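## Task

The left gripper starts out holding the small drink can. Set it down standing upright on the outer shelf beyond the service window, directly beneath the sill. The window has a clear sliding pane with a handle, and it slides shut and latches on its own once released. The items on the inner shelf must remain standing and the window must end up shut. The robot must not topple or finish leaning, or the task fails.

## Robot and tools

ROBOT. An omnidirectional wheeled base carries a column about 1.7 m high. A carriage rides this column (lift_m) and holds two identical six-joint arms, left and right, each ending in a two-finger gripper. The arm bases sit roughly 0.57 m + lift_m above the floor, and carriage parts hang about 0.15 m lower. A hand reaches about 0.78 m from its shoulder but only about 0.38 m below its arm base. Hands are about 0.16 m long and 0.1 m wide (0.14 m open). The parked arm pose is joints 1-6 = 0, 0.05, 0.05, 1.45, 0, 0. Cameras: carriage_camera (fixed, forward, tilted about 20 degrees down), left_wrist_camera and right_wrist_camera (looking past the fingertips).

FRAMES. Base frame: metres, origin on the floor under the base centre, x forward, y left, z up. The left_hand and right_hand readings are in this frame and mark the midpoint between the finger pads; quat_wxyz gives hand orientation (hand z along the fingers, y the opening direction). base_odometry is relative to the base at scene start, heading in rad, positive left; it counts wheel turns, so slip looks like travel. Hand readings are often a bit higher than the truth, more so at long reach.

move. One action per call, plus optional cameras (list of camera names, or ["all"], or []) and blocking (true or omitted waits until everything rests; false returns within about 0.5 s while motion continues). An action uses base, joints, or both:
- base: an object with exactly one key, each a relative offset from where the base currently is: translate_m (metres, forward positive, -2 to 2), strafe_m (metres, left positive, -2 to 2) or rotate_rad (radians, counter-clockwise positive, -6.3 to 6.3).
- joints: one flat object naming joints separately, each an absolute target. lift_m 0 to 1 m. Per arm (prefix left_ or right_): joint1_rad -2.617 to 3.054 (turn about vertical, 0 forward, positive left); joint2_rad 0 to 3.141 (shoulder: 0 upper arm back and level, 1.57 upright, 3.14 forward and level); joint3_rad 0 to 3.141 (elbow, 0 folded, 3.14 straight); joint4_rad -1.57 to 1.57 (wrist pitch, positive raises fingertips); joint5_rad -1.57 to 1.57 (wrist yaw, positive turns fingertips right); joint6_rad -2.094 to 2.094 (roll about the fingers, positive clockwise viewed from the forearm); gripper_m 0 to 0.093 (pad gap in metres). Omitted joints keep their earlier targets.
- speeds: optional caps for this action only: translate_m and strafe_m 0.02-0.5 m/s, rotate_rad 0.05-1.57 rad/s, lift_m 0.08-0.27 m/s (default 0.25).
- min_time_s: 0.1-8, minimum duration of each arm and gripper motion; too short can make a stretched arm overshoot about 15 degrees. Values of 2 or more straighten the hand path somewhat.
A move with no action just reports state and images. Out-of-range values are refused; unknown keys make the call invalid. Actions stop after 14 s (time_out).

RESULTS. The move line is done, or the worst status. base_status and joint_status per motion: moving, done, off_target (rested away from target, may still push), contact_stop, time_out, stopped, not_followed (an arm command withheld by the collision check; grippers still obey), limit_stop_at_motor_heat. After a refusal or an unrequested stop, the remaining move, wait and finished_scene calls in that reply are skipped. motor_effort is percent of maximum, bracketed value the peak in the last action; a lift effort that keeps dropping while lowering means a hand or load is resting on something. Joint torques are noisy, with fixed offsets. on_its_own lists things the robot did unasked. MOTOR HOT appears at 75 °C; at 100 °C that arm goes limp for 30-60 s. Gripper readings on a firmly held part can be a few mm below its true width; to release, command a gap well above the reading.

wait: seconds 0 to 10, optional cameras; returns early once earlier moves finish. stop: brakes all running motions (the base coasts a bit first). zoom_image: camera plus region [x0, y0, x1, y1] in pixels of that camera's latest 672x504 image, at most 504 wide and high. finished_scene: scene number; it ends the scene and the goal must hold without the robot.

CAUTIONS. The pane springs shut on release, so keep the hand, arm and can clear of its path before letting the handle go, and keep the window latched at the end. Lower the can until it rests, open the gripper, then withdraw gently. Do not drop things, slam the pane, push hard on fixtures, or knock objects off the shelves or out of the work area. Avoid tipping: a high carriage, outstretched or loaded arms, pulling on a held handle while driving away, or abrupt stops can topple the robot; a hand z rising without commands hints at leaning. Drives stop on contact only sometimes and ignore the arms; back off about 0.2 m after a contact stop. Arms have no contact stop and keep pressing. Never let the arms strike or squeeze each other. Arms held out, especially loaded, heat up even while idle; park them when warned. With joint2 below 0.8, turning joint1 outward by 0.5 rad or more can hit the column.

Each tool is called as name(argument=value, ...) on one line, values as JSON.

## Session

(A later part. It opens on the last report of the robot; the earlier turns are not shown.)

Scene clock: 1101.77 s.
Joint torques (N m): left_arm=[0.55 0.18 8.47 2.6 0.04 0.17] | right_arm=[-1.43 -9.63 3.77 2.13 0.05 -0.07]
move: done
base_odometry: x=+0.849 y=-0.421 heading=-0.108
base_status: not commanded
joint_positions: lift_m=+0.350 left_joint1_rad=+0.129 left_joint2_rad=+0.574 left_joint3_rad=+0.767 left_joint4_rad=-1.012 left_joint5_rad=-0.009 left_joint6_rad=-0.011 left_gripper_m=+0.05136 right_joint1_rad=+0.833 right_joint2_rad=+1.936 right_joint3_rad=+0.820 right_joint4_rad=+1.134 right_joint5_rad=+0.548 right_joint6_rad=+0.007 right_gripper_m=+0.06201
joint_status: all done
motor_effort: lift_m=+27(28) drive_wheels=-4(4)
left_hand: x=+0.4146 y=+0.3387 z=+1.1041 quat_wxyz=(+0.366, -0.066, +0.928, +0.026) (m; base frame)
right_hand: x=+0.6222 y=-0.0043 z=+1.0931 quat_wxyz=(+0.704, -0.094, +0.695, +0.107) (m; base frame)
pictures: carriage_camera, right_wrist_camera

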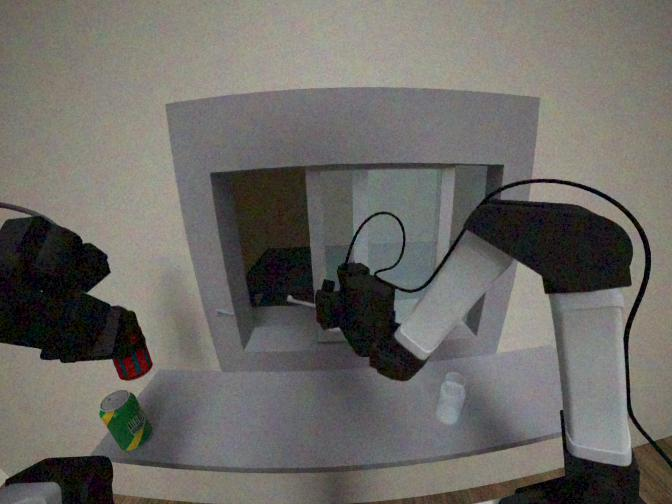

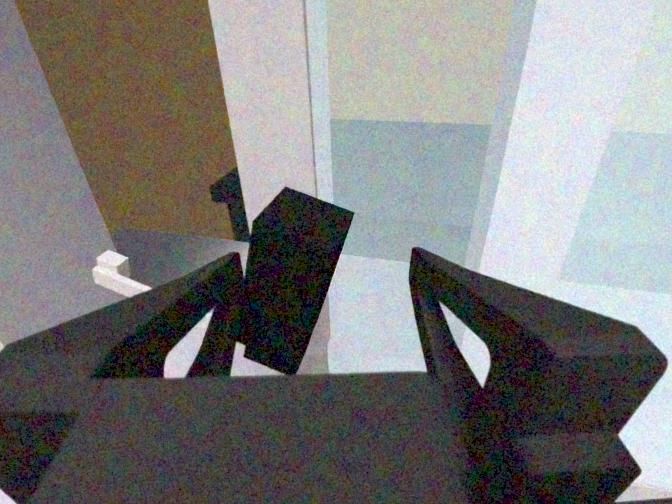

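move(joints={"right_joint1_rad": 0.708, "right_joint2_rad": 1.813, "right_joint3_rad": 0.666, "right_joint4_rad": 1.189, "right_joint5_rad": 0.394, "right_joint6_rad": 0.0}, min_time_s=1.5, cameras=["right_wrist_camera", "carriage_camera"])

Scene clock: 1107.93 s.
Joint torques (N m): left_arm=[0.51 0.01 8.46 2.58 0.02 0.19] | right_arm=[-1.44 -8.57 3.69 2.2 0.06 -0.07]
move: done
base_odometry: x=+0.849 y=-0.421 heading=-0.108
base_status: not commanded
joint_positions: lift_m=+0.350 left_joint1_rad=+0.129 left_joint2_rad=+0.574 left_joint3_rad=+0.767 left_joint4_rad=-1.012 left_joint5_rad=-0.009 left_joint6_rad=-0.011 left_gripper_m=+0.05136 right_joint1_rad=+0.723 right_joint2_rad=+1.844 right_joint3_rad=+0.681 right_joint4_rad=+1.183 right_joint5_rad=+0.385 right_joint6_rad=+0.007 right_gripper_m=+0.06201
joint_status: all done
motor_effort: lift_m=+25(28) drive_wheels=-4(4)
left_hand: x=+0.4146 y=+0.3387 z=+1.1041 quat_wxyz=(+0.366, -0.066, +0.928, +0.026) (m; base frame)
right_hand: x=+0.6220 y=-0.0442 z=+1.0944 quat_wxyz=(+0.703, -0.112, +0.691, +0.125) (m; base frame)
pictures: carriage_camera, right_wrist_camera

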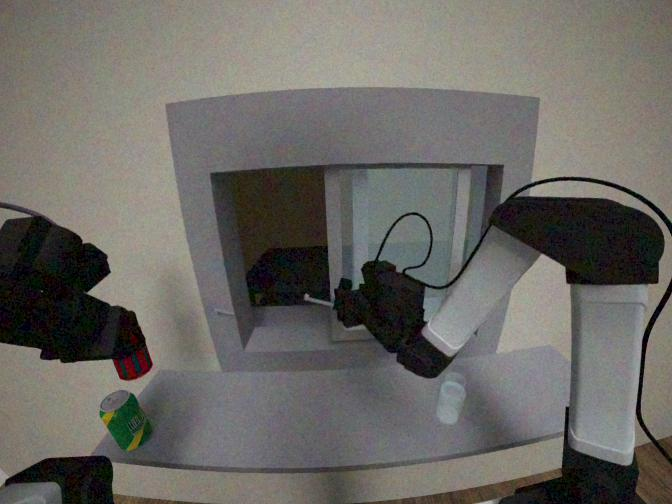

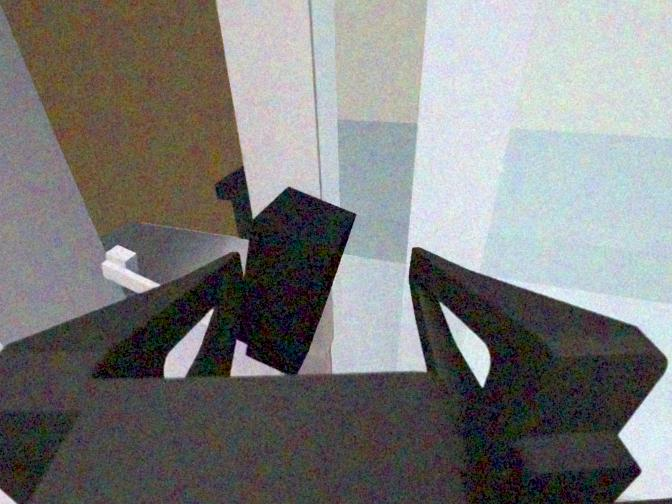

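move(joints={"right_joint1_rad": 0.585, "right_joint2_rad": 1.737, "right_joint3_rad": 0.556, "right_joint4_rad": 1.223, "right_joint5_rad": 0.236, "right_joint6_rad": 0.0}, min_time_s=1.5, cameras=["right_wrist_camera", "carriage_camera", "left_wrist_camera"])

Scene clock: 1115.97 s.
Joint torques (N m): left_arm=[0.62 0.08 8.51 2.6 0.04 0.17] | right_arm=[-1.44 -7.68 3.63 2.22 0.03 -0.07]
move: done
base_odometry: x=+0.849 y=-0.421 heading=-0.108
base_status: not commanded
joint_positions: lift_m=+0.350 left_joint1_rad=+0.129 left_joint2_rad=+0.574 left_joint3_rad=+0.767 left_joint4_rad=-1.012 left_joint5_rad=-0.009 left_joint6_rad=-0.011 left_gripper_m=+0.05136 right_joint1_rad=+0.600 right_joint2_rad=+1.765 right_joint3_rad=+0.571 right_joint4_rad=+1.218 right_joint5_rad=+0.227 right_joint6_rad=+0.007 right_gripper_m=+0.06201
joint_status: all done
motor_effort: lift_m=+25(28) drive_wheels=-4(4)
left_hand: x=+0.4146 y=+0.3387 z=+1.1041 quat_wxyz=(+0.366, -0.066, +0.928, +0.026) (m; base frame)
right_hand: x=+0.6219 y=-0.0843 z=+1.0955 quat_wxyz=(+0.702, -0.125, +0.688, +0.137) (m; base frame)
pictures: carriage_camera, left_wrist_camera, right_wrist_camera

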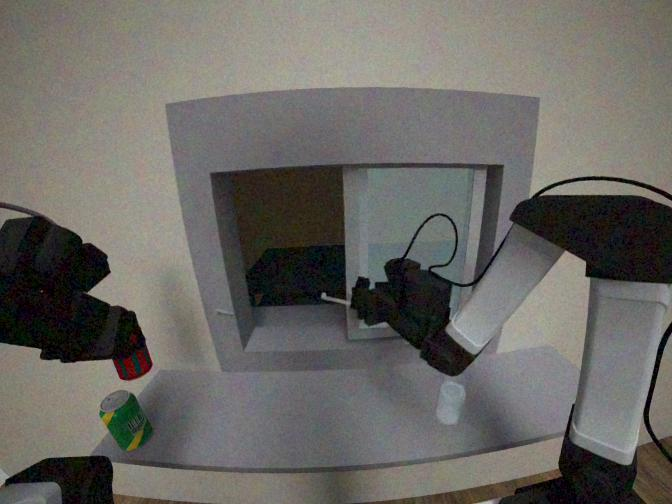

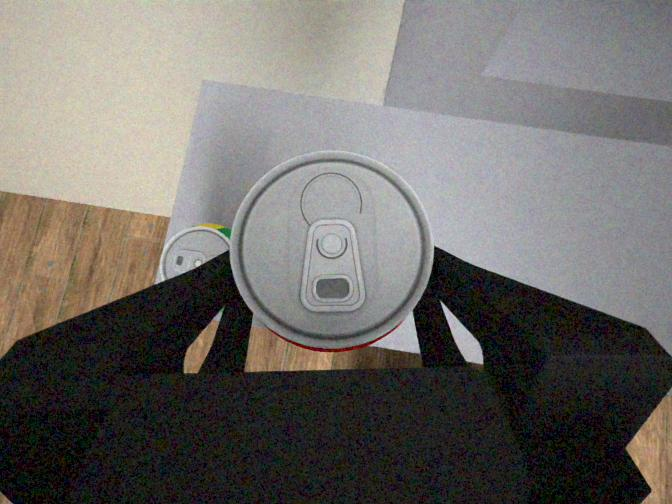

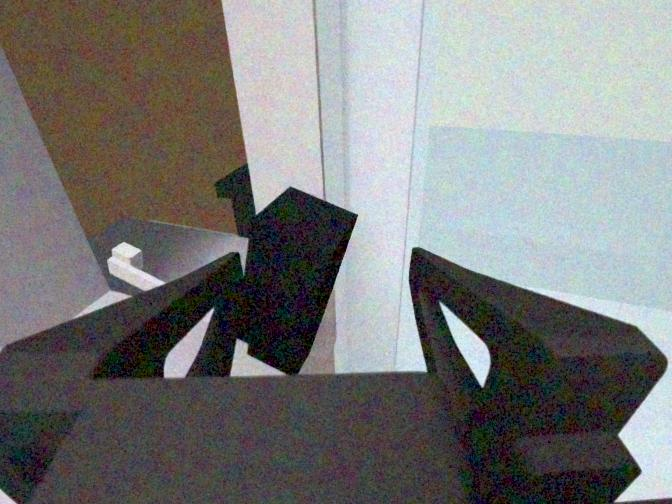

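zoom_image(camera="carriage_camera", region=[200, 150, 420, 400])

Scaled by 2.016 from the camera's 672x504 image, which has a finer 960x720 frame.

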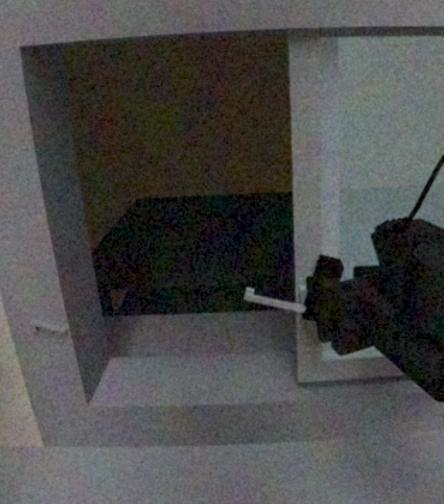

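move(joints={"left_joint1_rad": -0.635, "left_joint2_rad": 1.028, "left_joint3_rad": 0.837, "left_joint4_rad": -0.516, "left_joint5_rad": -0.084, "left_joint6_rad": -0.075}, min_time_s=2.0, cameras=["left_wrist_camera", "carriage_camera"])

Scene clock: 1180.03 s.
Joint torques (N m): left_arm=[-0.79 -2 9.33 2.74 -0.32 -0.1] | right_arm=[-1.44 -7.68 3.63 2.22 0.09 -0.07]
move: off_target
base_odometry: x=+0.849 y=-0.421 heading=-0.108
base_status: not commanded
joint_positions: lift_m=+0.350 left_joint1_rad=-0.629 left_joint2_rad=+1.025 left_joint3_rad=+0.800 left_joint4_rad=-0.567 left_joint5_rad=-0.065 left_joint6_rad=-0.062 left_gripper_m=+0.05136 right_joint1_rad=+0.600 right_joint2_rad=+1.765 right_joint3_rad=+0.571 right_joint4_rad=+1.218 right_joint5_rad=+0.224 right_joint6_rad=+0.007 right_gripper_m=+0.06201
joint_status: left_joint4_rad off_target (ended at -0.567, target -0.516); the others done
motor_effort: lift_m=+26(28) drive_wheels=-4(4)
left_hand: x=+0.4766 y=+0.1391 z=+1.0896 quat_wxyz=(+0.367, +0.247, +0.891, -0.100) (m; base frame)
right_hand: x=+0.6217 y=-0.0839 z=+1.0956 quat_wxyz=(+0.702, -0.126, +0.687, +0.138) (m; base frame)
pictures: carriage_camera, left_wrist_camera

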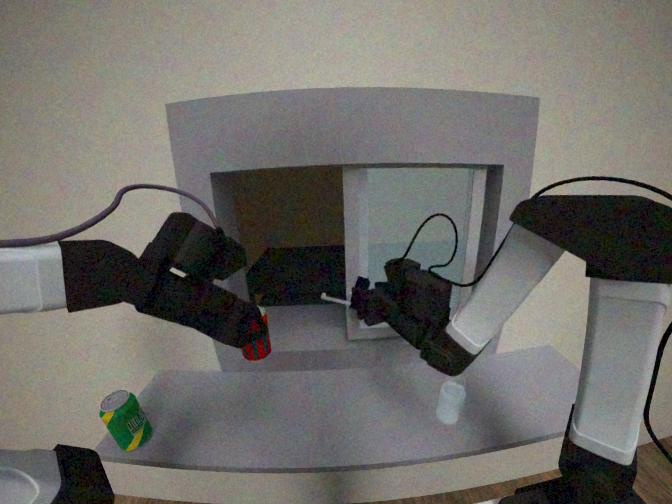

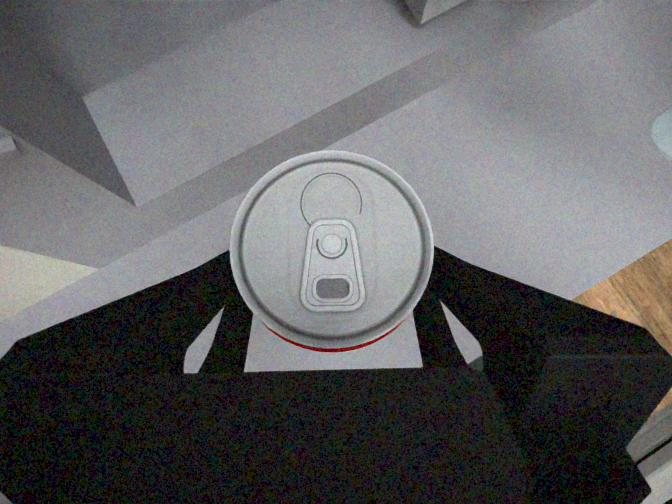

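move(joints={"left_joint1_rad": -0.484, "left_joint2_rad": 1.670, "left_joint3_rad": 1.14, "left_joint4_rad": -0.155, "left_joint5_rad": -0.18, "left_joint6_rad": -0.166}, min_time_s=2.0, cameras=["left_wrist_camera", "carriage_camera"])

Scene clock: 1188.90 s.
Joint torques (N m): left_arm=[0.51 -6.23 9.09 2.76 -0.42 -0.07] | right_arm=[-1.44 -7.66 3.62 2.22 0.1 -0.07]
move: off_target
base_odometry: x=+0.849 y=-0.421 heading=-0.108
base_status: not commanded
joint_positions: lift_m=+0.350 left_joint1_rad=-0.490 left_joint2_rad=+1.667 left_joint3_rad=+1.104 left_joint4_rad=-0.206 left_joint5_rad=-0.159 left_joint6_rad=-0.153 left_gripper_m=+0.05136 right_joint1_rad=+0.600 right_joint2_rad=+1.765 right_joint3_rad=+0.571 right_joint4_rad=+1.218 right_joint5_rad=+0.223 right_joint6_rad=+0.007 right_gripper_m=+0.06201
joint_status: left_joint4_rad off_target (ended at -0.206, target -0.155); the others done
motor_effort: lift_m=+26(28) drive_wheels=-4(4)
left_hand: x=+0.6397 y=+0.1190 z=+1.0483 quat_wxyz=(+0.393, +0.124, +0.910, -0.054) (m; base frame)
right_hand: x=+0.6217 y=-0.0837 z=+1.0957 quat_wxyz=(+0.702, -0.126, +0.687, +0.138) (m; base frame)
pictures: carriage_camera, left_wrist_camera

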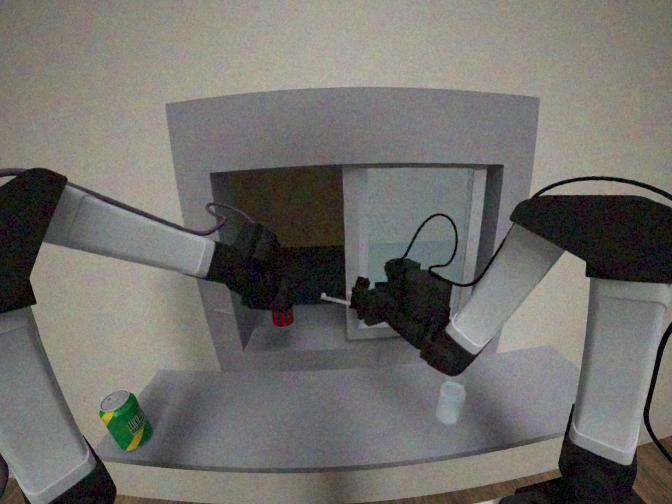

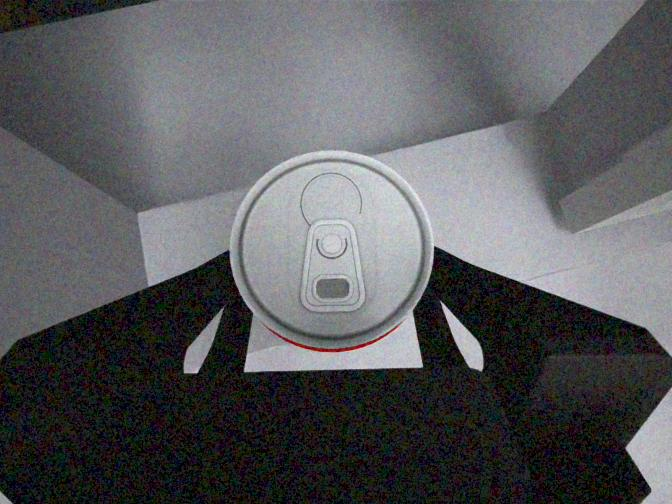

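move(joints={"left_joint1_rad": -0.437, "left_joint2_rad": 2.135, "left_joint3_rad": 1.69, "left_joint4_rad": -0.265, "left_joint5_rad": -0.278, "left_joint6_rad": -0.261}, min_time_s=2.0, cameras=["left_wrist_camera", "carriage_camera"])

Scene clock: 1219.47 s.
Joint torques (N m): left_arm=[0.46 -9.35 9.37 2.56 -0.49 -0.09] | right_arm=[-1.46 -7.66 3.62 2.21 0.11 -0.07]
move: done
base_odometry: x=+0.849 y=-0.421 heading=-0.108
base_status: not commanded
joint_positions: lift_m=+0.350 left_joint1_rad=-0.444 left_joint2_rad=+2.130 left_joint3_rad=+1.654 left_joint4_rad=-0.297 left_joint5_rad=-0.255 left_joint6_rad=-0.248 left_gripper_m=+0.05136 right_joint1_rad=+0.600 right_joint2_rad=+1.765 right_joint3_rad=+0.571 right_joint4_rad=+1.218 right_joint5_rad=+0.223 right_joint6_rad=+0.007 right_gripper_m=+0.06201
joint_status: all done
motor_effort: lift_m=+26(28) drive_wheels=-4(4)
left_hand: x=+0.7613 y=+0.1029 z=+1.0319 quat_wxyz=(+0.402, +0.040, +0.915, -0.020) (m; base frame)
right_hand: x=+0.6216 y=-0.0837 z=+1.0957 quat_wxyz=(+0.702, -0.126, +0.687, +0.139) (m; base frame)
pictures: carriage_camera, left_wrist_camera

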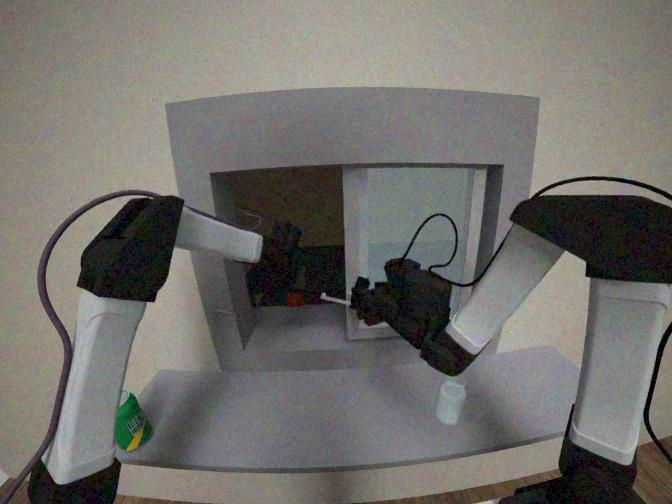

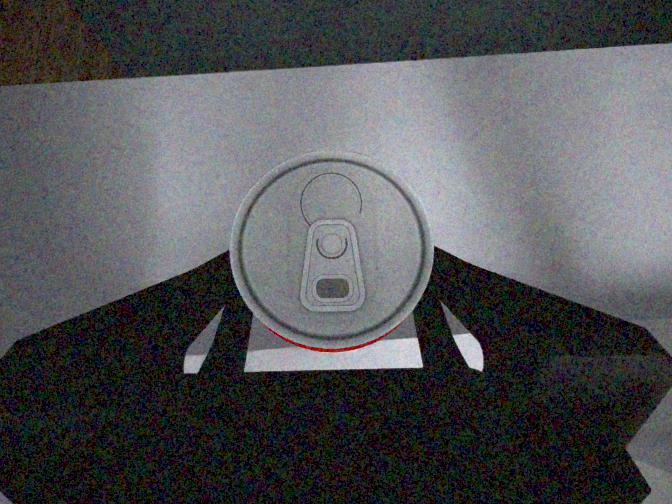

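move(joints={"left_joint1_rad": -0.39, "left_joint2_rad": 2.607, "left_joint3_rad": 2.392, "left_joint4_rad": -0.512, "left_joint5_rad": -0.306, "left_joint6_rad": -0.291}, min_time_s=2.0, cameras=["left_wrist_camera", "carriage_camera"])

Scene clock: 1253.83 s.
Joint torques (N m): left_arm=[0.47 -11.79 9.42 2.48 -0.53 -0.09] | right_arm=[-1.44 -7.66 3.62 2.21 0.11 -0.07]
move: done
base_odometry: x=+0.849 y=-0.421 heading=-0.108
base_status: not commanded
joint_positions: lift_m=+0.350 left_joint1_rad=-0.397 left_joint2_rad=+2.601 left_joint3_rad=+2.355 left_joint4_rad=-0.543 left_joint5_rad=-0.282 left_joint6_rad=-0.278 left_gripper_m=+0.05136 right_joint1_rad=+0.600 right_joint2_rad=+1.765 right_joint3_rad=+0.571 right_joint4_rad=+1.219 right_joint5_rad=+0.222 right_joint6_rad=+0.007 right_gripper_m=+0.06201
joint_status: all done
motor_effort: lift_m=+24(29) drive_wheels=-4(4)
left_hand: x=+0.8551 y=+0.0984 z=+0.9995 quat_wxyz=(+0.399, +0.001, +0.917, -0.002) (m; base frame)
right_hand: x=+0.6216 y=-0.0835 z=+1.0957 quat_wxyz=(+0.702, -0.127, +0.687, +0.139) (m; base frame)
pictures: carriage_camera, left_wrist_camera

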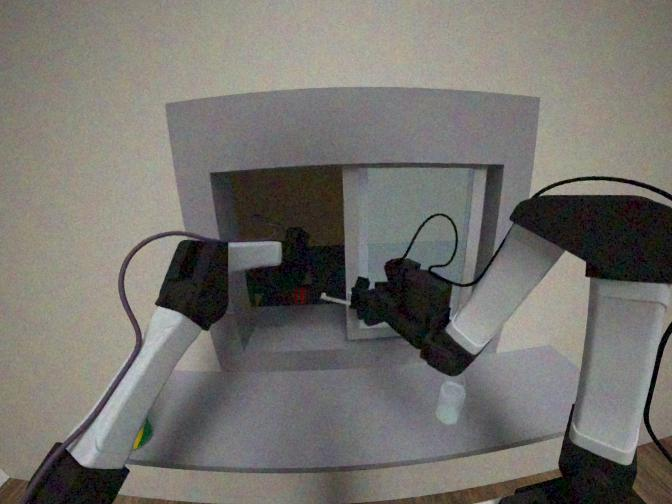

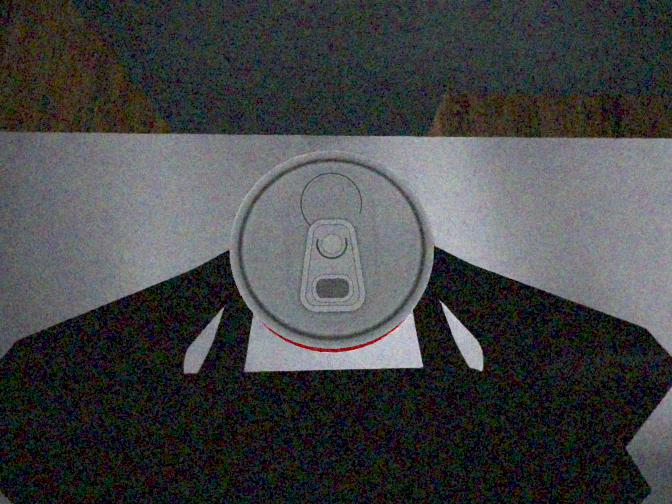

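move(joints={"left_joint1_rad": -0.389, "left_joint2_rad": 2.669, "left_joint3_rad": 2.185, "left_joint4_rad": -0.255, "left_joint5_rad": -0.306, "left_joint6_rad": -0.291}, min_time_s=2.0, cameras=["left_wrist_camera"])

Scene clock: 1268.80 s.
Joint torques (N m): left_arm=[0.59 -11.82 6.42 2.72 -0.51 -0.08] | right_arm=[-1.44 -7.68 3.62 2.21 0.11 -0.07]
move: off_target
base_odometry: x=+0.849 y=-0.421 heading=-0.108
base_status: not commanded
joint_positions: lift_m=+0.350 left_joint1_rad=-0.397 left_joint2_rad=+2.663 left_joint3_rad=+2.181 left_joint4_rad=-0.305 left_joint5_rad=-0.283 left_joint6_rad=-0.278 left_gripper_m=+0.05136 right_joint1_rad=+0.600 right_joint2_rad=+1.765 right_joint3_rad=+0.571 right_joint4_rad=+1.219 right_joint5_rad=+0.222 right_joint6_rad=+0.007 right_gripper_m=+0.06201
joint_status: left_joint4_rad off_target (ended at -0.305, target -0.255); the others done
motor_effort: lift_m=+27(28) drive_wheels=-4(4)
left_hand: x=+0.8560 y=+0.0981 z=+0.9263 quat_wxyz=(+0.400, +0.000, +0.917, -0.002) (m; base frame)
right_hand: x=+0.6216 y=-0.0835 z=+1.0957 quat_wxyz=(+0.702, -0.127, +0.687, +0.139) (m; base frame)
pictures: left_wrist_camera

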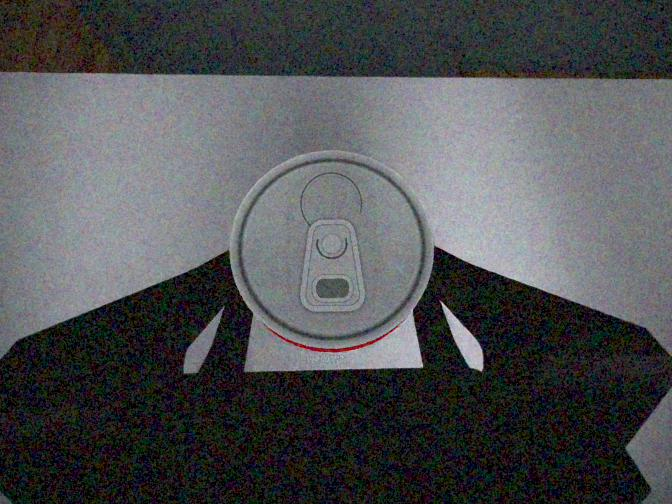

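move(joints={"left_joint1_rad": -0.389, "left_joint2_rad": 2.700, "left_joint3_rad": 2.155, "left_joint4_rad": -0.198, "left_joint5_rad": -0.306, "left_joint6_rad": -0.291}, min_time_s=1.5, cameras=["left_wrist_camera"])

Scene clock: 1280.80 s.
Joint torques (N m): left_arm=[0.68 -11.86 6.34 2.69 -0.48 -0.08] | right_arm=[-1.47 -7.66 3.62 2.21 0.11 -0.07]
move: off_target
base_odometry: x=+0.849 y=-0.421 heading=-0.108
base_status: not commanded
joint_positions: lift_m=+0.350 left_joint1_rad=-0.397 left_joint2_rad=+2.694 left_joint3_rad=+2.151 left_joint4_rad=-0.247 left_joint5_rad=-0.283 left_joint6_rad=-0.278 left_gripper_m=+0.05136 right_joint1_rad=+0.600 right_joint2_rad=+1.765 right_joint3_rad=+0.571 right_joint4_rad=+1.219 right_joint5_rad=+0.222 right_joint6_rad=+0.007 right_gripper_m=+0.06201
joint_status: left_joint4_rad off_target (ended at -0.247, target -0.198); the others done
motor_effort: lift_m=+26(29) drive_wheels=-4(4)
left_hand: x=+0.8552 y=+0.0985 z=+0.9042 quat_wxyz=(+0.399, +0.001, +0.917, -0.002) (m; base frame)
right_hand: x=+0.6216 y=-0.0835 z=+1.0957 quat_wxyz=(+0.702, -0.127, +0.687, +0.139) (m; base frame)
pictures: left_wrist_camera

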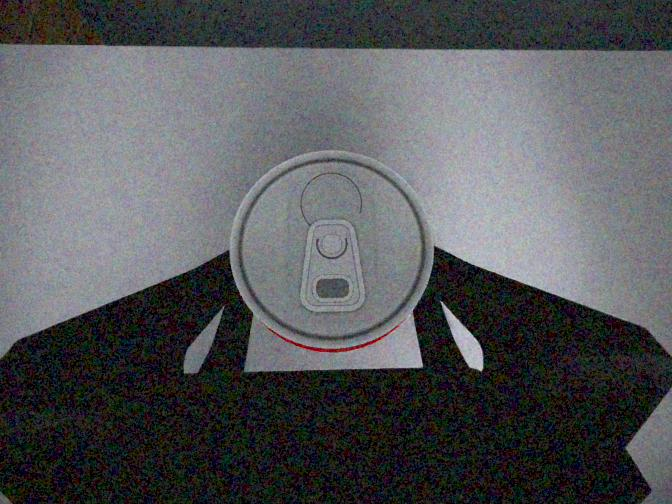

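move(joints={"left_joint1_rad": -0.389, "left_joint2_rad": 2.710, "left_joint3_rad": 2.150, "left_joint4_rad": -0.183, "left_joint5_rad": -0.306, "left_joint6_rad": -0.291}, min_time_s=1.0)

move(joints={"left_joint1_rad": -0.389, "left_joint2_rad": 2.719, "left_joint3_rad": 2.146, "left_joint4_rad": -0.171, "left_joint5_rad": -0.306, "left_joint6_rad": -0.291}, min_time_s=1.0, cameras=["left_wrist_camera"])

Scene clock: 1290.17 s.
Joint torques (N m): left_arm=[0.68 -11.84 6.3 2.71 -0.49 -0.09] | right_arm=[-1.44 -7.68 3.59 2.21 0.11 -0.07]
move: off_target
base_odometry: x=+0.849 y=-0.421 heading=-0.108
base_status: not commanded
joint_positions: lift_m=+0.350 left_joint1_rad=-0.397 left_joint2_rad=+2.703 left_joint3_rad=+2.146 left_joint4_rad=-0.232 left_joint5_rad=-0.283 left_joint6_rad=-0.279 left_gripper_m=+0.05136 right_joint1_rad=+0.600 right_joint2_rad=+1.765 right_joint3_rad=+0.571 right_joint4_rad=+1.219 right_joint5_rad=+0.222 right_joint6_rad=+0.007 right_gripper_m=+0.06201
joint_status: left_joint4_rad off_target (ended at -0.232, target -0.183); the others done
motor_effort: lift_m=+27(28) drive_wheels=-4(4)
left_hand: x=+0.8552 y=+0.0985 z=+0.8984 quat_wxyz=(+0.399, +0.000, +0.917, -0.002) (m; base frame)
right_hand: x=+0.6216 y=-0.0835 z=+1.0957 quat_wxyz=(+0.702, -0.127, +0.687, +0.139) (m; base frame)
pictures: none

Scene clock: 1291.47 s.
Joint torques (N m): left_arm=[0.62 -11.71 5.91 2.64 -0.49 -0.04] | right_arm=[-1.46 -7.68 3.62 2.21 0.11 -0.07]
move: off_target
base_odometry: x=+0.849 y=-0.421 heading=-0.108
base_status: not commanded
joint_positions: lift_m=+0.350 left_joint1_rad=-0.397 left_joint2_rad=+2.710 left_joint3_rad=+2.146 left_joint4_rad=-0.214 left_joint5_rad=-0.284 left_joint6_rad=-0.279 left_gripper_m=+0.05136 right_joint1_rad=+0.600 right_joint2_rad=+1.765 right_joint3_rad=+0.571 right_joint4_rad=+1.219 right_joint5_rad=+0.222 right_joint6_rad=+0.007 right_gripper_m=+0.06201
joint_status: left_joint4_rad off_target (ended at -0.214, target -0.171); the others done
motor_effort: lift_m=+26(28) drive_wheels=-4(4)
left_hand: x=+0.8572 y=+0.0979 z=+0.8975 quat_wxyz=(+0.404, -0.001, +0.915, -0.003) (m; base frame)
right_hand: x=+0.6216 y=-0.0835 z=+1.0957 quat_wxyz=(+0.702, -0.127, +0.687, +0.139) (m; base frame)
pictures: left_wrist_camera

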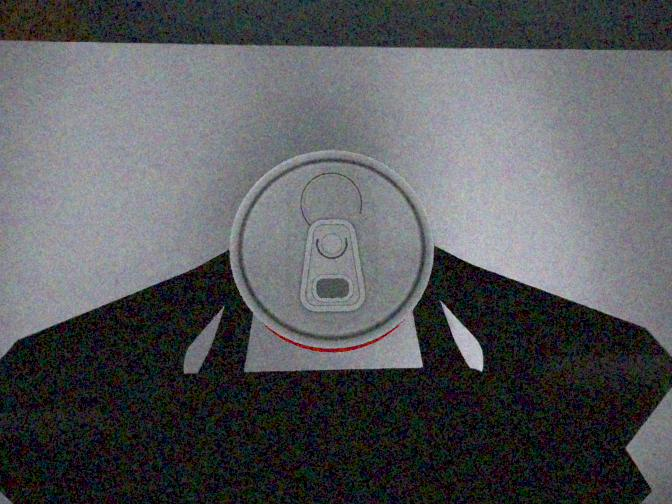

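move(joints={"left_gripper_m": 0.088}, min_time_s=1.5, cameras=["left_wrist_camera"])

Scene clock: 1314.57 s.
Joint torques (N m): left_arm=[0.58 -11.64 6.01 2.38 -0.42 -0.1] | right_arm=[-1.46 -7.69 3.63 2.21 0.12 -0.07]
move: done
base_odometry: x=+0.849 y=-0.421 heading=-0.108
base_status: not commanded
joint_positions: lift_m=+0.350 left_joint1_rad=-0.397 left_joint2_rad=+2.710 left_joint3_rad=+2.146 left_joint4_rad=-0.188 left_joint5_rad=-0.289 left_joint6_rad=-0.279 left_gripper_m=+0.08794 right_joint1_rad=+0.600 right_joint2_rad=+1.765 right_joint3_rad=+0.571 right_joint4_rad=+1.219 right_joint5_rad=+0.222 right_joint6_rad=+0.007 right_gripper_m=+0.06201
joint_status: all done
motor_effort: lift_m=+27(29) drive_wheels=-4(4)
left_hand: x=+0.8615 y=+0.0969 z=+0.9023 quat_wxyz=(+0.416, -0.004, +0.909, -0.006) (m; base frame)
right_hand: x=+0.6216 y=-0.0835 z=+1.0957 quat_wxyz=(+0.702, -0.127, +0.687, +0.139) (m; base frame)
pictures: left_wrist_camera

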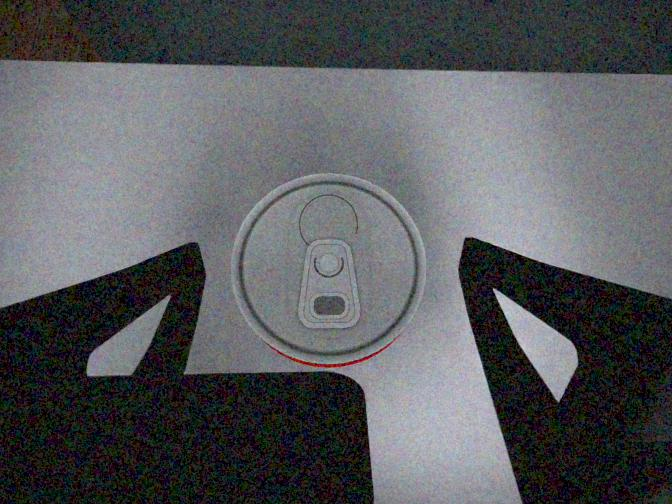

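move(joints={"left_joint2_rad": 2.555}, min_time_s=1.2, cameras=["left_wrist_camera"])

move(joints={"left_joint1_rad": -0.451, "left_joint2_rad": 2.087, "left_joint3_rad": 1.653, "left_joint4_rad": -0.295, "left_joint5_rad": -0.25, "left_joint6_rad": -0.24}, min_time_s=1.5, cameras=["left_wrist_camera", "carriage_camera"])

Scene clock: 1346.57 s.
Joint torques (N m): left_arm=[0.59 -16.36 6.22 2.42 -0.42 -0.03] | right_arm=[-1.44 -7.68 3.62 2.22 0.12 -0.06]
move: done
base_odometry: x=+0.849 y=-0.421 heading=-0.108
base_status: not commanded
joint_positions: lift_m=+0.350 left_joint1_rad=-0.397 left_joint2_rad=+2.607 left_joint3_rad=+2.146 left_joint4_rad=-0.178 left_joint5_rad=-0.290 left_joint6_rad=-0.279 left_gripper_m=+0.08794 right_joint1_rad=+0.600 right_joint2_rad=+1.765 right_joint3_rad=+0.571 right_joint4_rad=+1.219 right_joint5_rad=+0.222 right_joint6_rad=+0.007 right_gripper_m=+0.06201
joint_status: all done
motor_effort: lift_m=+25(27) drive_wheels=-4(4)
left_hand: x=+0.8722 y=+0.0926 z=+0.9721 quat_wxyz=(+0.462, -0.013, +0.886, -0.026) (m; base frame)
right_hand: x=+0.6216 y=-0.0835 z=+1.0957 quat_wxyz=(+0.702, -0.127, +0.687, +0.139) (m; base frame)
pictures: left_wrist_camera

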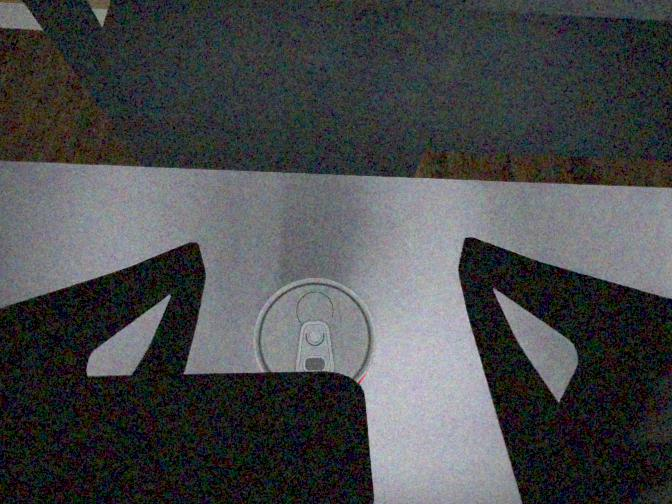

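Scene clock: 1348.37 s.
Joint torques (N m): left_arm=[-0.79 -13.57 5.82 2.17 -0.04 0.18] | right_arm=[-1.44 -7.69 3.62 2.21 0.11 -0.07]
move: done
base_odometry: x=+0.849 y=-0.421 heading=-0.108
base_status: not commanded
joint_positions: lift_m=+0.350 left_joint1_rad=-0.445 left_joint2_rad=+2.134 left_joint3_rad=+1.656 left_joint4_rad=-0.294 left_joint5_rad=-0.266 left_joint6_rad=-0.253 left_gripper_m=+0.08794 right_joint1_rad=+0.600 right_joint2_rad=+1.765 right_joint3_rad=+0.571 right_joint4_rad=+1.219 right_joint5_rad=+0.222 right_joint6_rad=+0.007 right_gripper_m=+0.06201
joint_status: all done
motor_effort: lift_m=+25(28) drive_wheels=-4(4)
left_hand: x=+0.7625 y=+0.1038 z=+1.0314 quat_wxyz=(+0.404, +0.036, +0.914, -0.017) (m; base frame)
right_hand: x=+0.6216 y=-0.0835 z=+1.0957 quat_wxyz=(+0.702, -0.127, +0.687, +0.139) (m; base frame)
pictures: carriage_camera, left_wrist_camera

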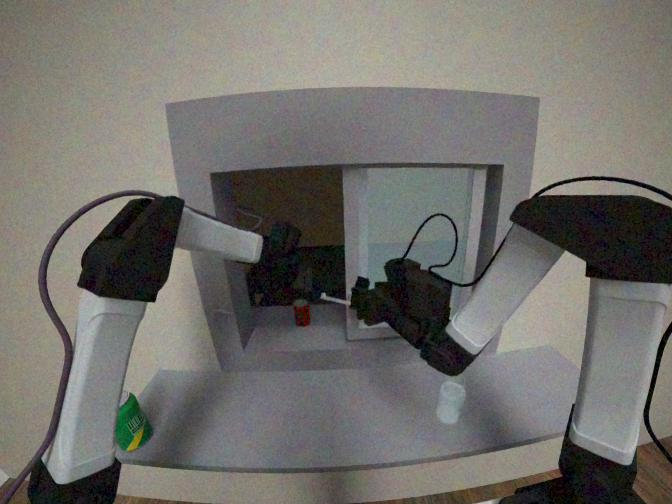

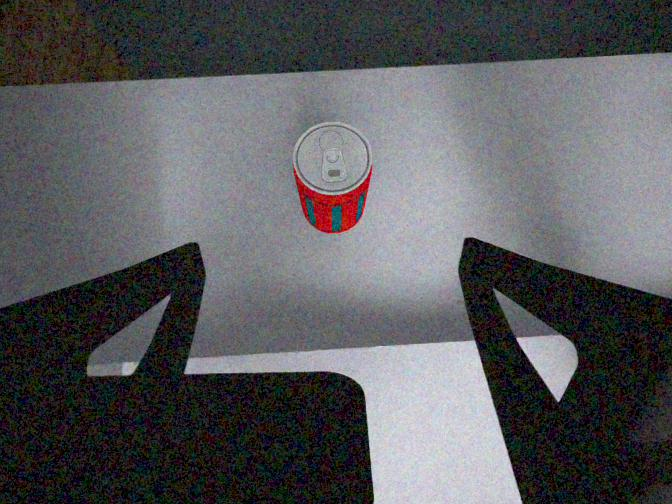

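move(joints={"left_gripper_m": 0.03}, min_time_s=0.6)

move(joints={"left_joint1_rad": -0.498, "left_joint2_rad": 1.621, "left_joint3_rad": 1.10, "left_joint4_rad": -0.19, "left_joint5_rad": -0.154, "left_joint6_rad": -0.147}, min_time_s=1.5, cameras=["carriage_camera"])

move(joints={"left_joint1_rad": -0.633, "left_joint2_rad": 0.965, "left_joint3_rad": 0.80, "left_joint4_rad": -0.54, "left_joint5_rad": -0.061, "left_joint6_rad": -0.058}, min_time_s=1.5)

move(joints={"left_joint1_rad": 0.136, "left_joint2_rad": 0.534, "left_joint3_rad": 0.765, "left_joint4_rad": -1.0, "left_joint5_rad": 0.0, "left_joint6_rad": 0.0}, min_time_s=1.5, cameras=["carriage_camera", "right_wrist_camera"])

Scene clock: 1380.97 s.
Joint torques (N m): left_arm=[-0.64 -13.49 5.76 2.19 -0.04 0.22] | right_arm=[-1.44 -7.69 3.62 2.21 0.11 -0.07]
move: done
base_odometry: x=+0.849 y=-0.421 heading=-0.108
base_status: not commanded
joint_positions: lift_m=+0.350 left_joint1_rad=-0.445 left_joint2_rad=+2.134 left_joint3_rad=+1.656 left_joint4_rad=-0.294 left_joint5_rad=-0.265 left_joint6_rad=-0.253 left_gripper_m=+0.03009 right_joint1_rad=+0.600 right_joint2_rad=+1.765 right_joint3_rad=+0.571 right_joint4_rad=+1.219 right_joint5_rad=+0.222 right_joint6_rad=+0.007 right_gripper_m=+0.06201
joint_status: all done
motor_effort: lift_m=+24(27) drive_wheels=-4(4)
left_hand: x=+0.7624 y=+0.1037 z=+1.0314 quat_wxyz=(+0.404, +0.037, +0.914, -0.017) (m; base frame)
right_hand: x=+0.6216 y=-0.0835 z=+1.0957 quat_wxyz=(+0.702, -0.127, +0.687, +0.139) (m; base frame)
pictures: none

Scene clock: 1382.77 s.
Joint torques (N m): left_arm=[-0.8 -9.1 5.75 2.41 0.01 0.19] | right_arm=[-1.46 -7.66 3.63 2.21 0.11 -0.07]
move: done
base_odometry: x=+0.849 y=-0.421 heading=-0.108
base_status: not commanded
joint_positions: lift_m=+0.350 left_joint1_rad=-0.491 left_joint2_rad=+1.654 left_joint3_rad=+1.103 left_joint4_rad=-0.207 left_joint5_rad=-0.171 left_joint6_rad=-0.160 left_gripper_m=+0.03009 right_joint1_rad=+0.600 right_joint2_rad=+1.765 right_joint3_rad=+0.571 right_joint4_rad=+1.219 right_joint5_rad=+0.222 right_joint6_rad=+0.007 right_gripper_m=+0.06201
joint_status: all done
motor_effort: lift_m=+25(28) drive_wheels=-4(4)
left_hand: x=+0.6397 y=+0.1208 z=+1.0535 quat_wxyz=(+0.398, +0.117, +0.908, -0.052) (m; base frame)
right_hand: x=+0.6216 y=-0.0835 z=+1.0957 quat_wxyz=(+0.702, -0.127, +0.687, +0.139) (m; base frame)
pictures: carriage_camera

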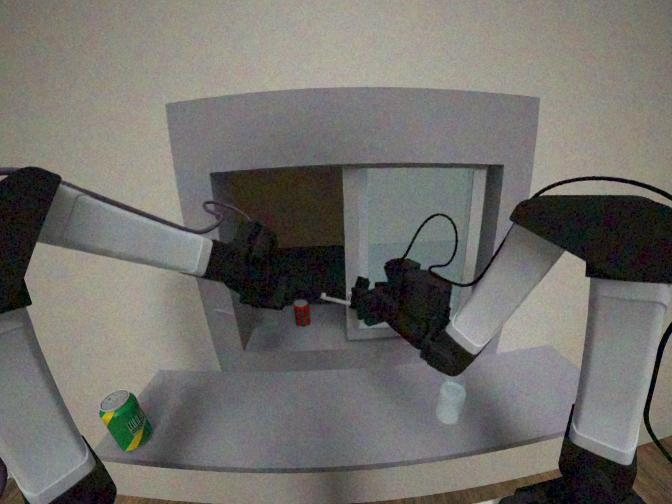

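Scene clock: 1384.57 s.
Joint torques (N m): left_arm=[-0.79 -2.77 5.98 2.28 0.09 0.2] | right_arm=[-1.47 -7.68 3.62 2.21 0.11 -0.07]
move: done
base_odometry: x=+0.849 y=-0.421 heading=-0.108
base_status: not commanded
joint_positions: lift_m=+0.350 left_joint1_rad=-0.626 left_joint2_rad=+0.977 left_joint3_rad=+0.803 left_joint4_rad=-0.539 left_joint5_rad=-0.078 left_joint6_rad=-0.071 left_gripper_m=+0.03009 right_joint1_rad=+0.600 right_joint2_rad=+1.765 right_joint3_rad=+0.571 right_joint4_rad=+1.219 right_joint5_rad=+0.222 right_joint6_rad=+0.007 right_gripper_m=+0.06201
joint_status: all done
motor_effort: lift_m=+25(29) drive_wheels=-4(4)
left_hand: x=+0.4799 y=+0.1406 z=+1.1098 quat_wxyz=(+0.403, +0.233, +0.879, -0.109) (m; base frame)
right_hand: x=+0.6216 y=-0.0835 z=+1.0957 quat_wxyz=(+0.702, -0.127, +0.687, +0.139) (m; base frame)
pictures: none

Scene clock: 1386.40 s.
Joint torques (N m): left_arm=[0.36 0.47 5.23 2.22 0.09 0.2] | right_arm=[-1.46 -7.68 3.62 2.21 0.11 -0.07]
move: done
base_odometry: x=+0.849 y=-0.421 heading=-0.108
base_status: not commanded
joint_positions: lift_m=+0.350 left_joint1_rad=+0.130 left_joint2_rad=+0.540 left_joint3_rad=+0.768 left_joint4_rad=-0.999 left_joint5_rad=-0.017 left_joint6_rad=-0.013 left_gripper_m=+0.03009 right_joint1_rad=+0.600 right_joint2_rad=+1.765 right_joint3_rad=+0.571 right_joint4_rad=+1.219 right_joint5_rad=+0.222 right_joint6_rad=+0.007 right_gripper_m=+0.06201
joint_status: all done
motor_effort: lift_m=+27(29) drive_wheels=-4(4)
left_hand: x=+0.4144 y=+0.3403 z=+1.1131 quat_wxyz=(+0.388, -0.069, +0.918, +0.030) (m; base frame)
right_hand: x=+0.6216 y=-0.0835 z=+1.0957 quat_wxyz=(+0.702, -0.127, +0.687, +0.139) (m; base frame)
pictures: carriage_camera, right_wrist_camera

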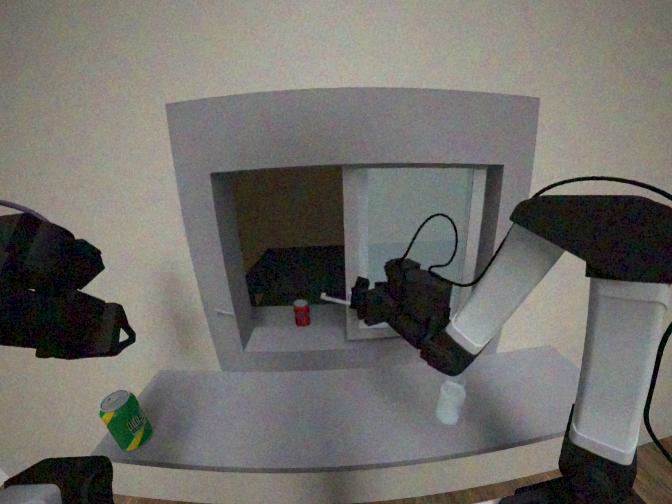

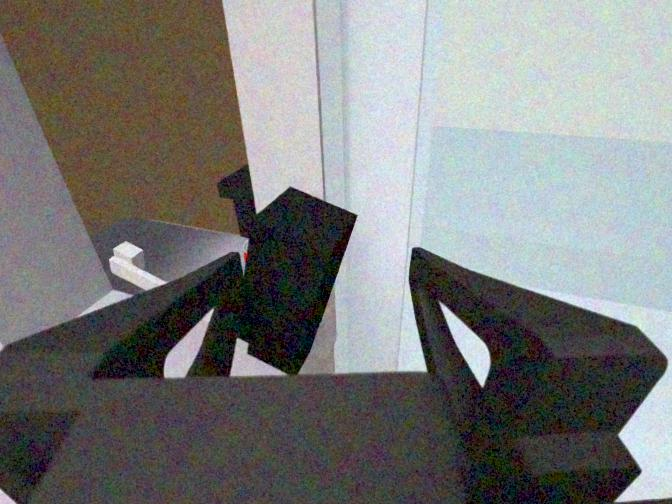

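zoom_image(camera="right_wrist_camera", region=[80, 130, 380, 380])

Scaled by 1.680 from the camera's 672x504 image, which has a finer 960x720 frame.

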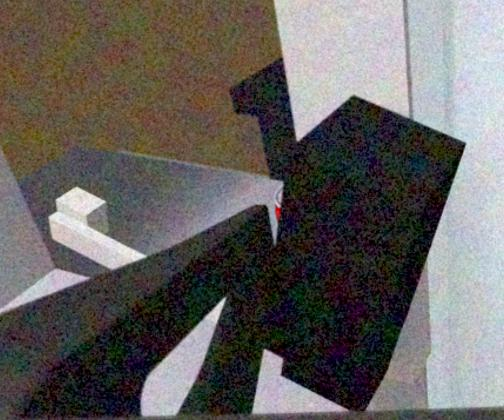

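move(joints={"right_joint1_rad": 0.731, "right_joint2_rad": 1.862, "right_joint3_rad": 0.714, "right_joint4_rad": 1.177, "right_joint5_rad": 0.394, "right_joint6_rad": 0.0}, min_time_s=1.5)

move(joints={"right_joint1_rad": 0.841, "right_joint2_rad": 1.954, "right_joint3_rad": 0.853, "right_joint4_rad": 1.128, "right_joint5_rad": 0.557, "right_joint6_rad": 0.0}, min_time_s=1.5, cameras=["right_wrist_camera", "carriage_camera"])

Scene clock: 1409.00 s.
Joint torques (N m): left_arm=[0.42 0.44 5.18 2.22 0.1 0.22] | right_arm=[-0.47 -5.15 6.83 1.99 0.34 -0.07]
move: off_target
base_odometry: x=+0.849 y=-0.421 heading=-0.108
base_status: not commanded
joint_positions: lift_m=+0.350 left_joint1_rad=+0.130 left_joint2_rad=+0.540 left_joint3_rad=+0.768 left_joint4_rad=-1.000 left_joint5_rad=-0.016 left_joint6_rad=-0.013 left_gripper_m=+0.03009 right_joint1_rad=+0.735 right_joint2_rad=+1.846 right_joint3_rad=+0.691 right_joint4_rad=+1.194 right_joint5_rad=+0.355 right_joint6_rad=+0.007 right_gripper_m=+0.06201
joint_status: right_joint5_rad off_target (ended at +0.356, target +0.394); the others done
motor_effort: lift_m=+25(27) drive_wheels=-4(4)
left_hand: x=+0.4141 y=+0.3400 z=+1.1128 quat_wxyz=(+0.388, -0.069, +0.919, +0.030) (m; base frame)
right_hand: x=+0.6184 y=-0.0332 z=+1.0994 quat_wxyz=(+0.705, -0.124, +0.683, +0.143) (m; base frame)
pictures: none

Scene clock: 1410.80 s.
Joint torques (N m): left_arm=[0.47 0.43 5.29 2.22 0.1 0.23] | right_arm=[-0.25 -5.87 7.12 1.9 0.33 -0.07]
move: off_target
base_odometry: x=+0.849 y=-0.421 heading=-0.108
base_status: not commanded
joint_positions: lift_m=+0.350 left_joint1_rad=+0.130 left_joint2_rad=+0.540 left_joint3_rad=+0.768 left_joint4_rad=-1.000 left_joint5_rad=-0.015 left_joint6_rad=-0.013 left_gripper_m=+0.03009 right_joint1_rad=+0.842 right_joint2_rad=+1.938 right_joint3_rad=+0.828 right_joint4_rad=+1.144 right_joint5_rad=+0.520 right_joint6_rad=+0.007 right_gripper_m=+0.06201
joint_status: right_joint5_rad off_target (ended at +0.520, target +0.557); the others done
motor_effort: lift_m=+24(29) drive_wheels=-4(4)
left_hand: x=+0.4141 y=+0.3400 z=+1.1128 quat_wxyz=(+0.388, -0.069, +0.919, +0.030) (m; base frame)
right_hand: x=+0.6190 y=+0.0052 z=+1.0977 quat_wxyz=(+0.707, -0.103, +0.689, +0.123) (m; base frame)
pictures: carriage_camera, right_wrist_camera

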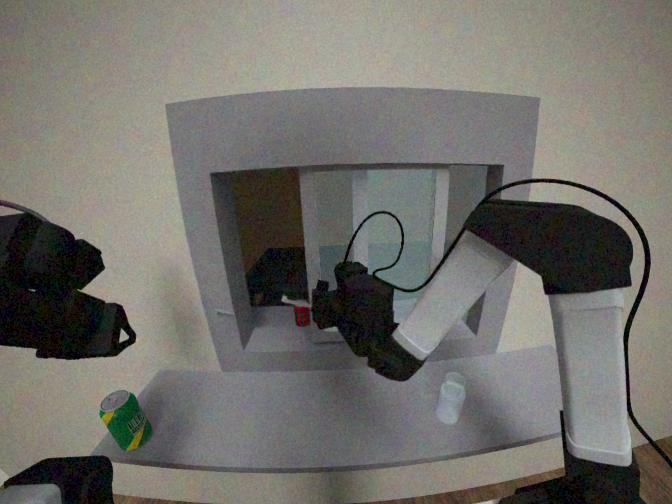

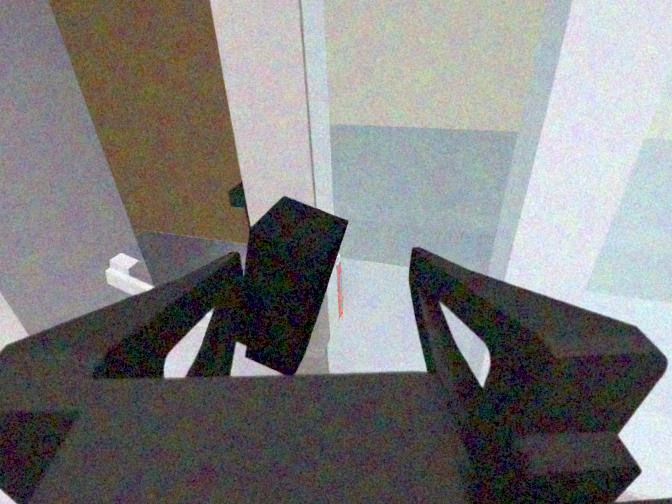

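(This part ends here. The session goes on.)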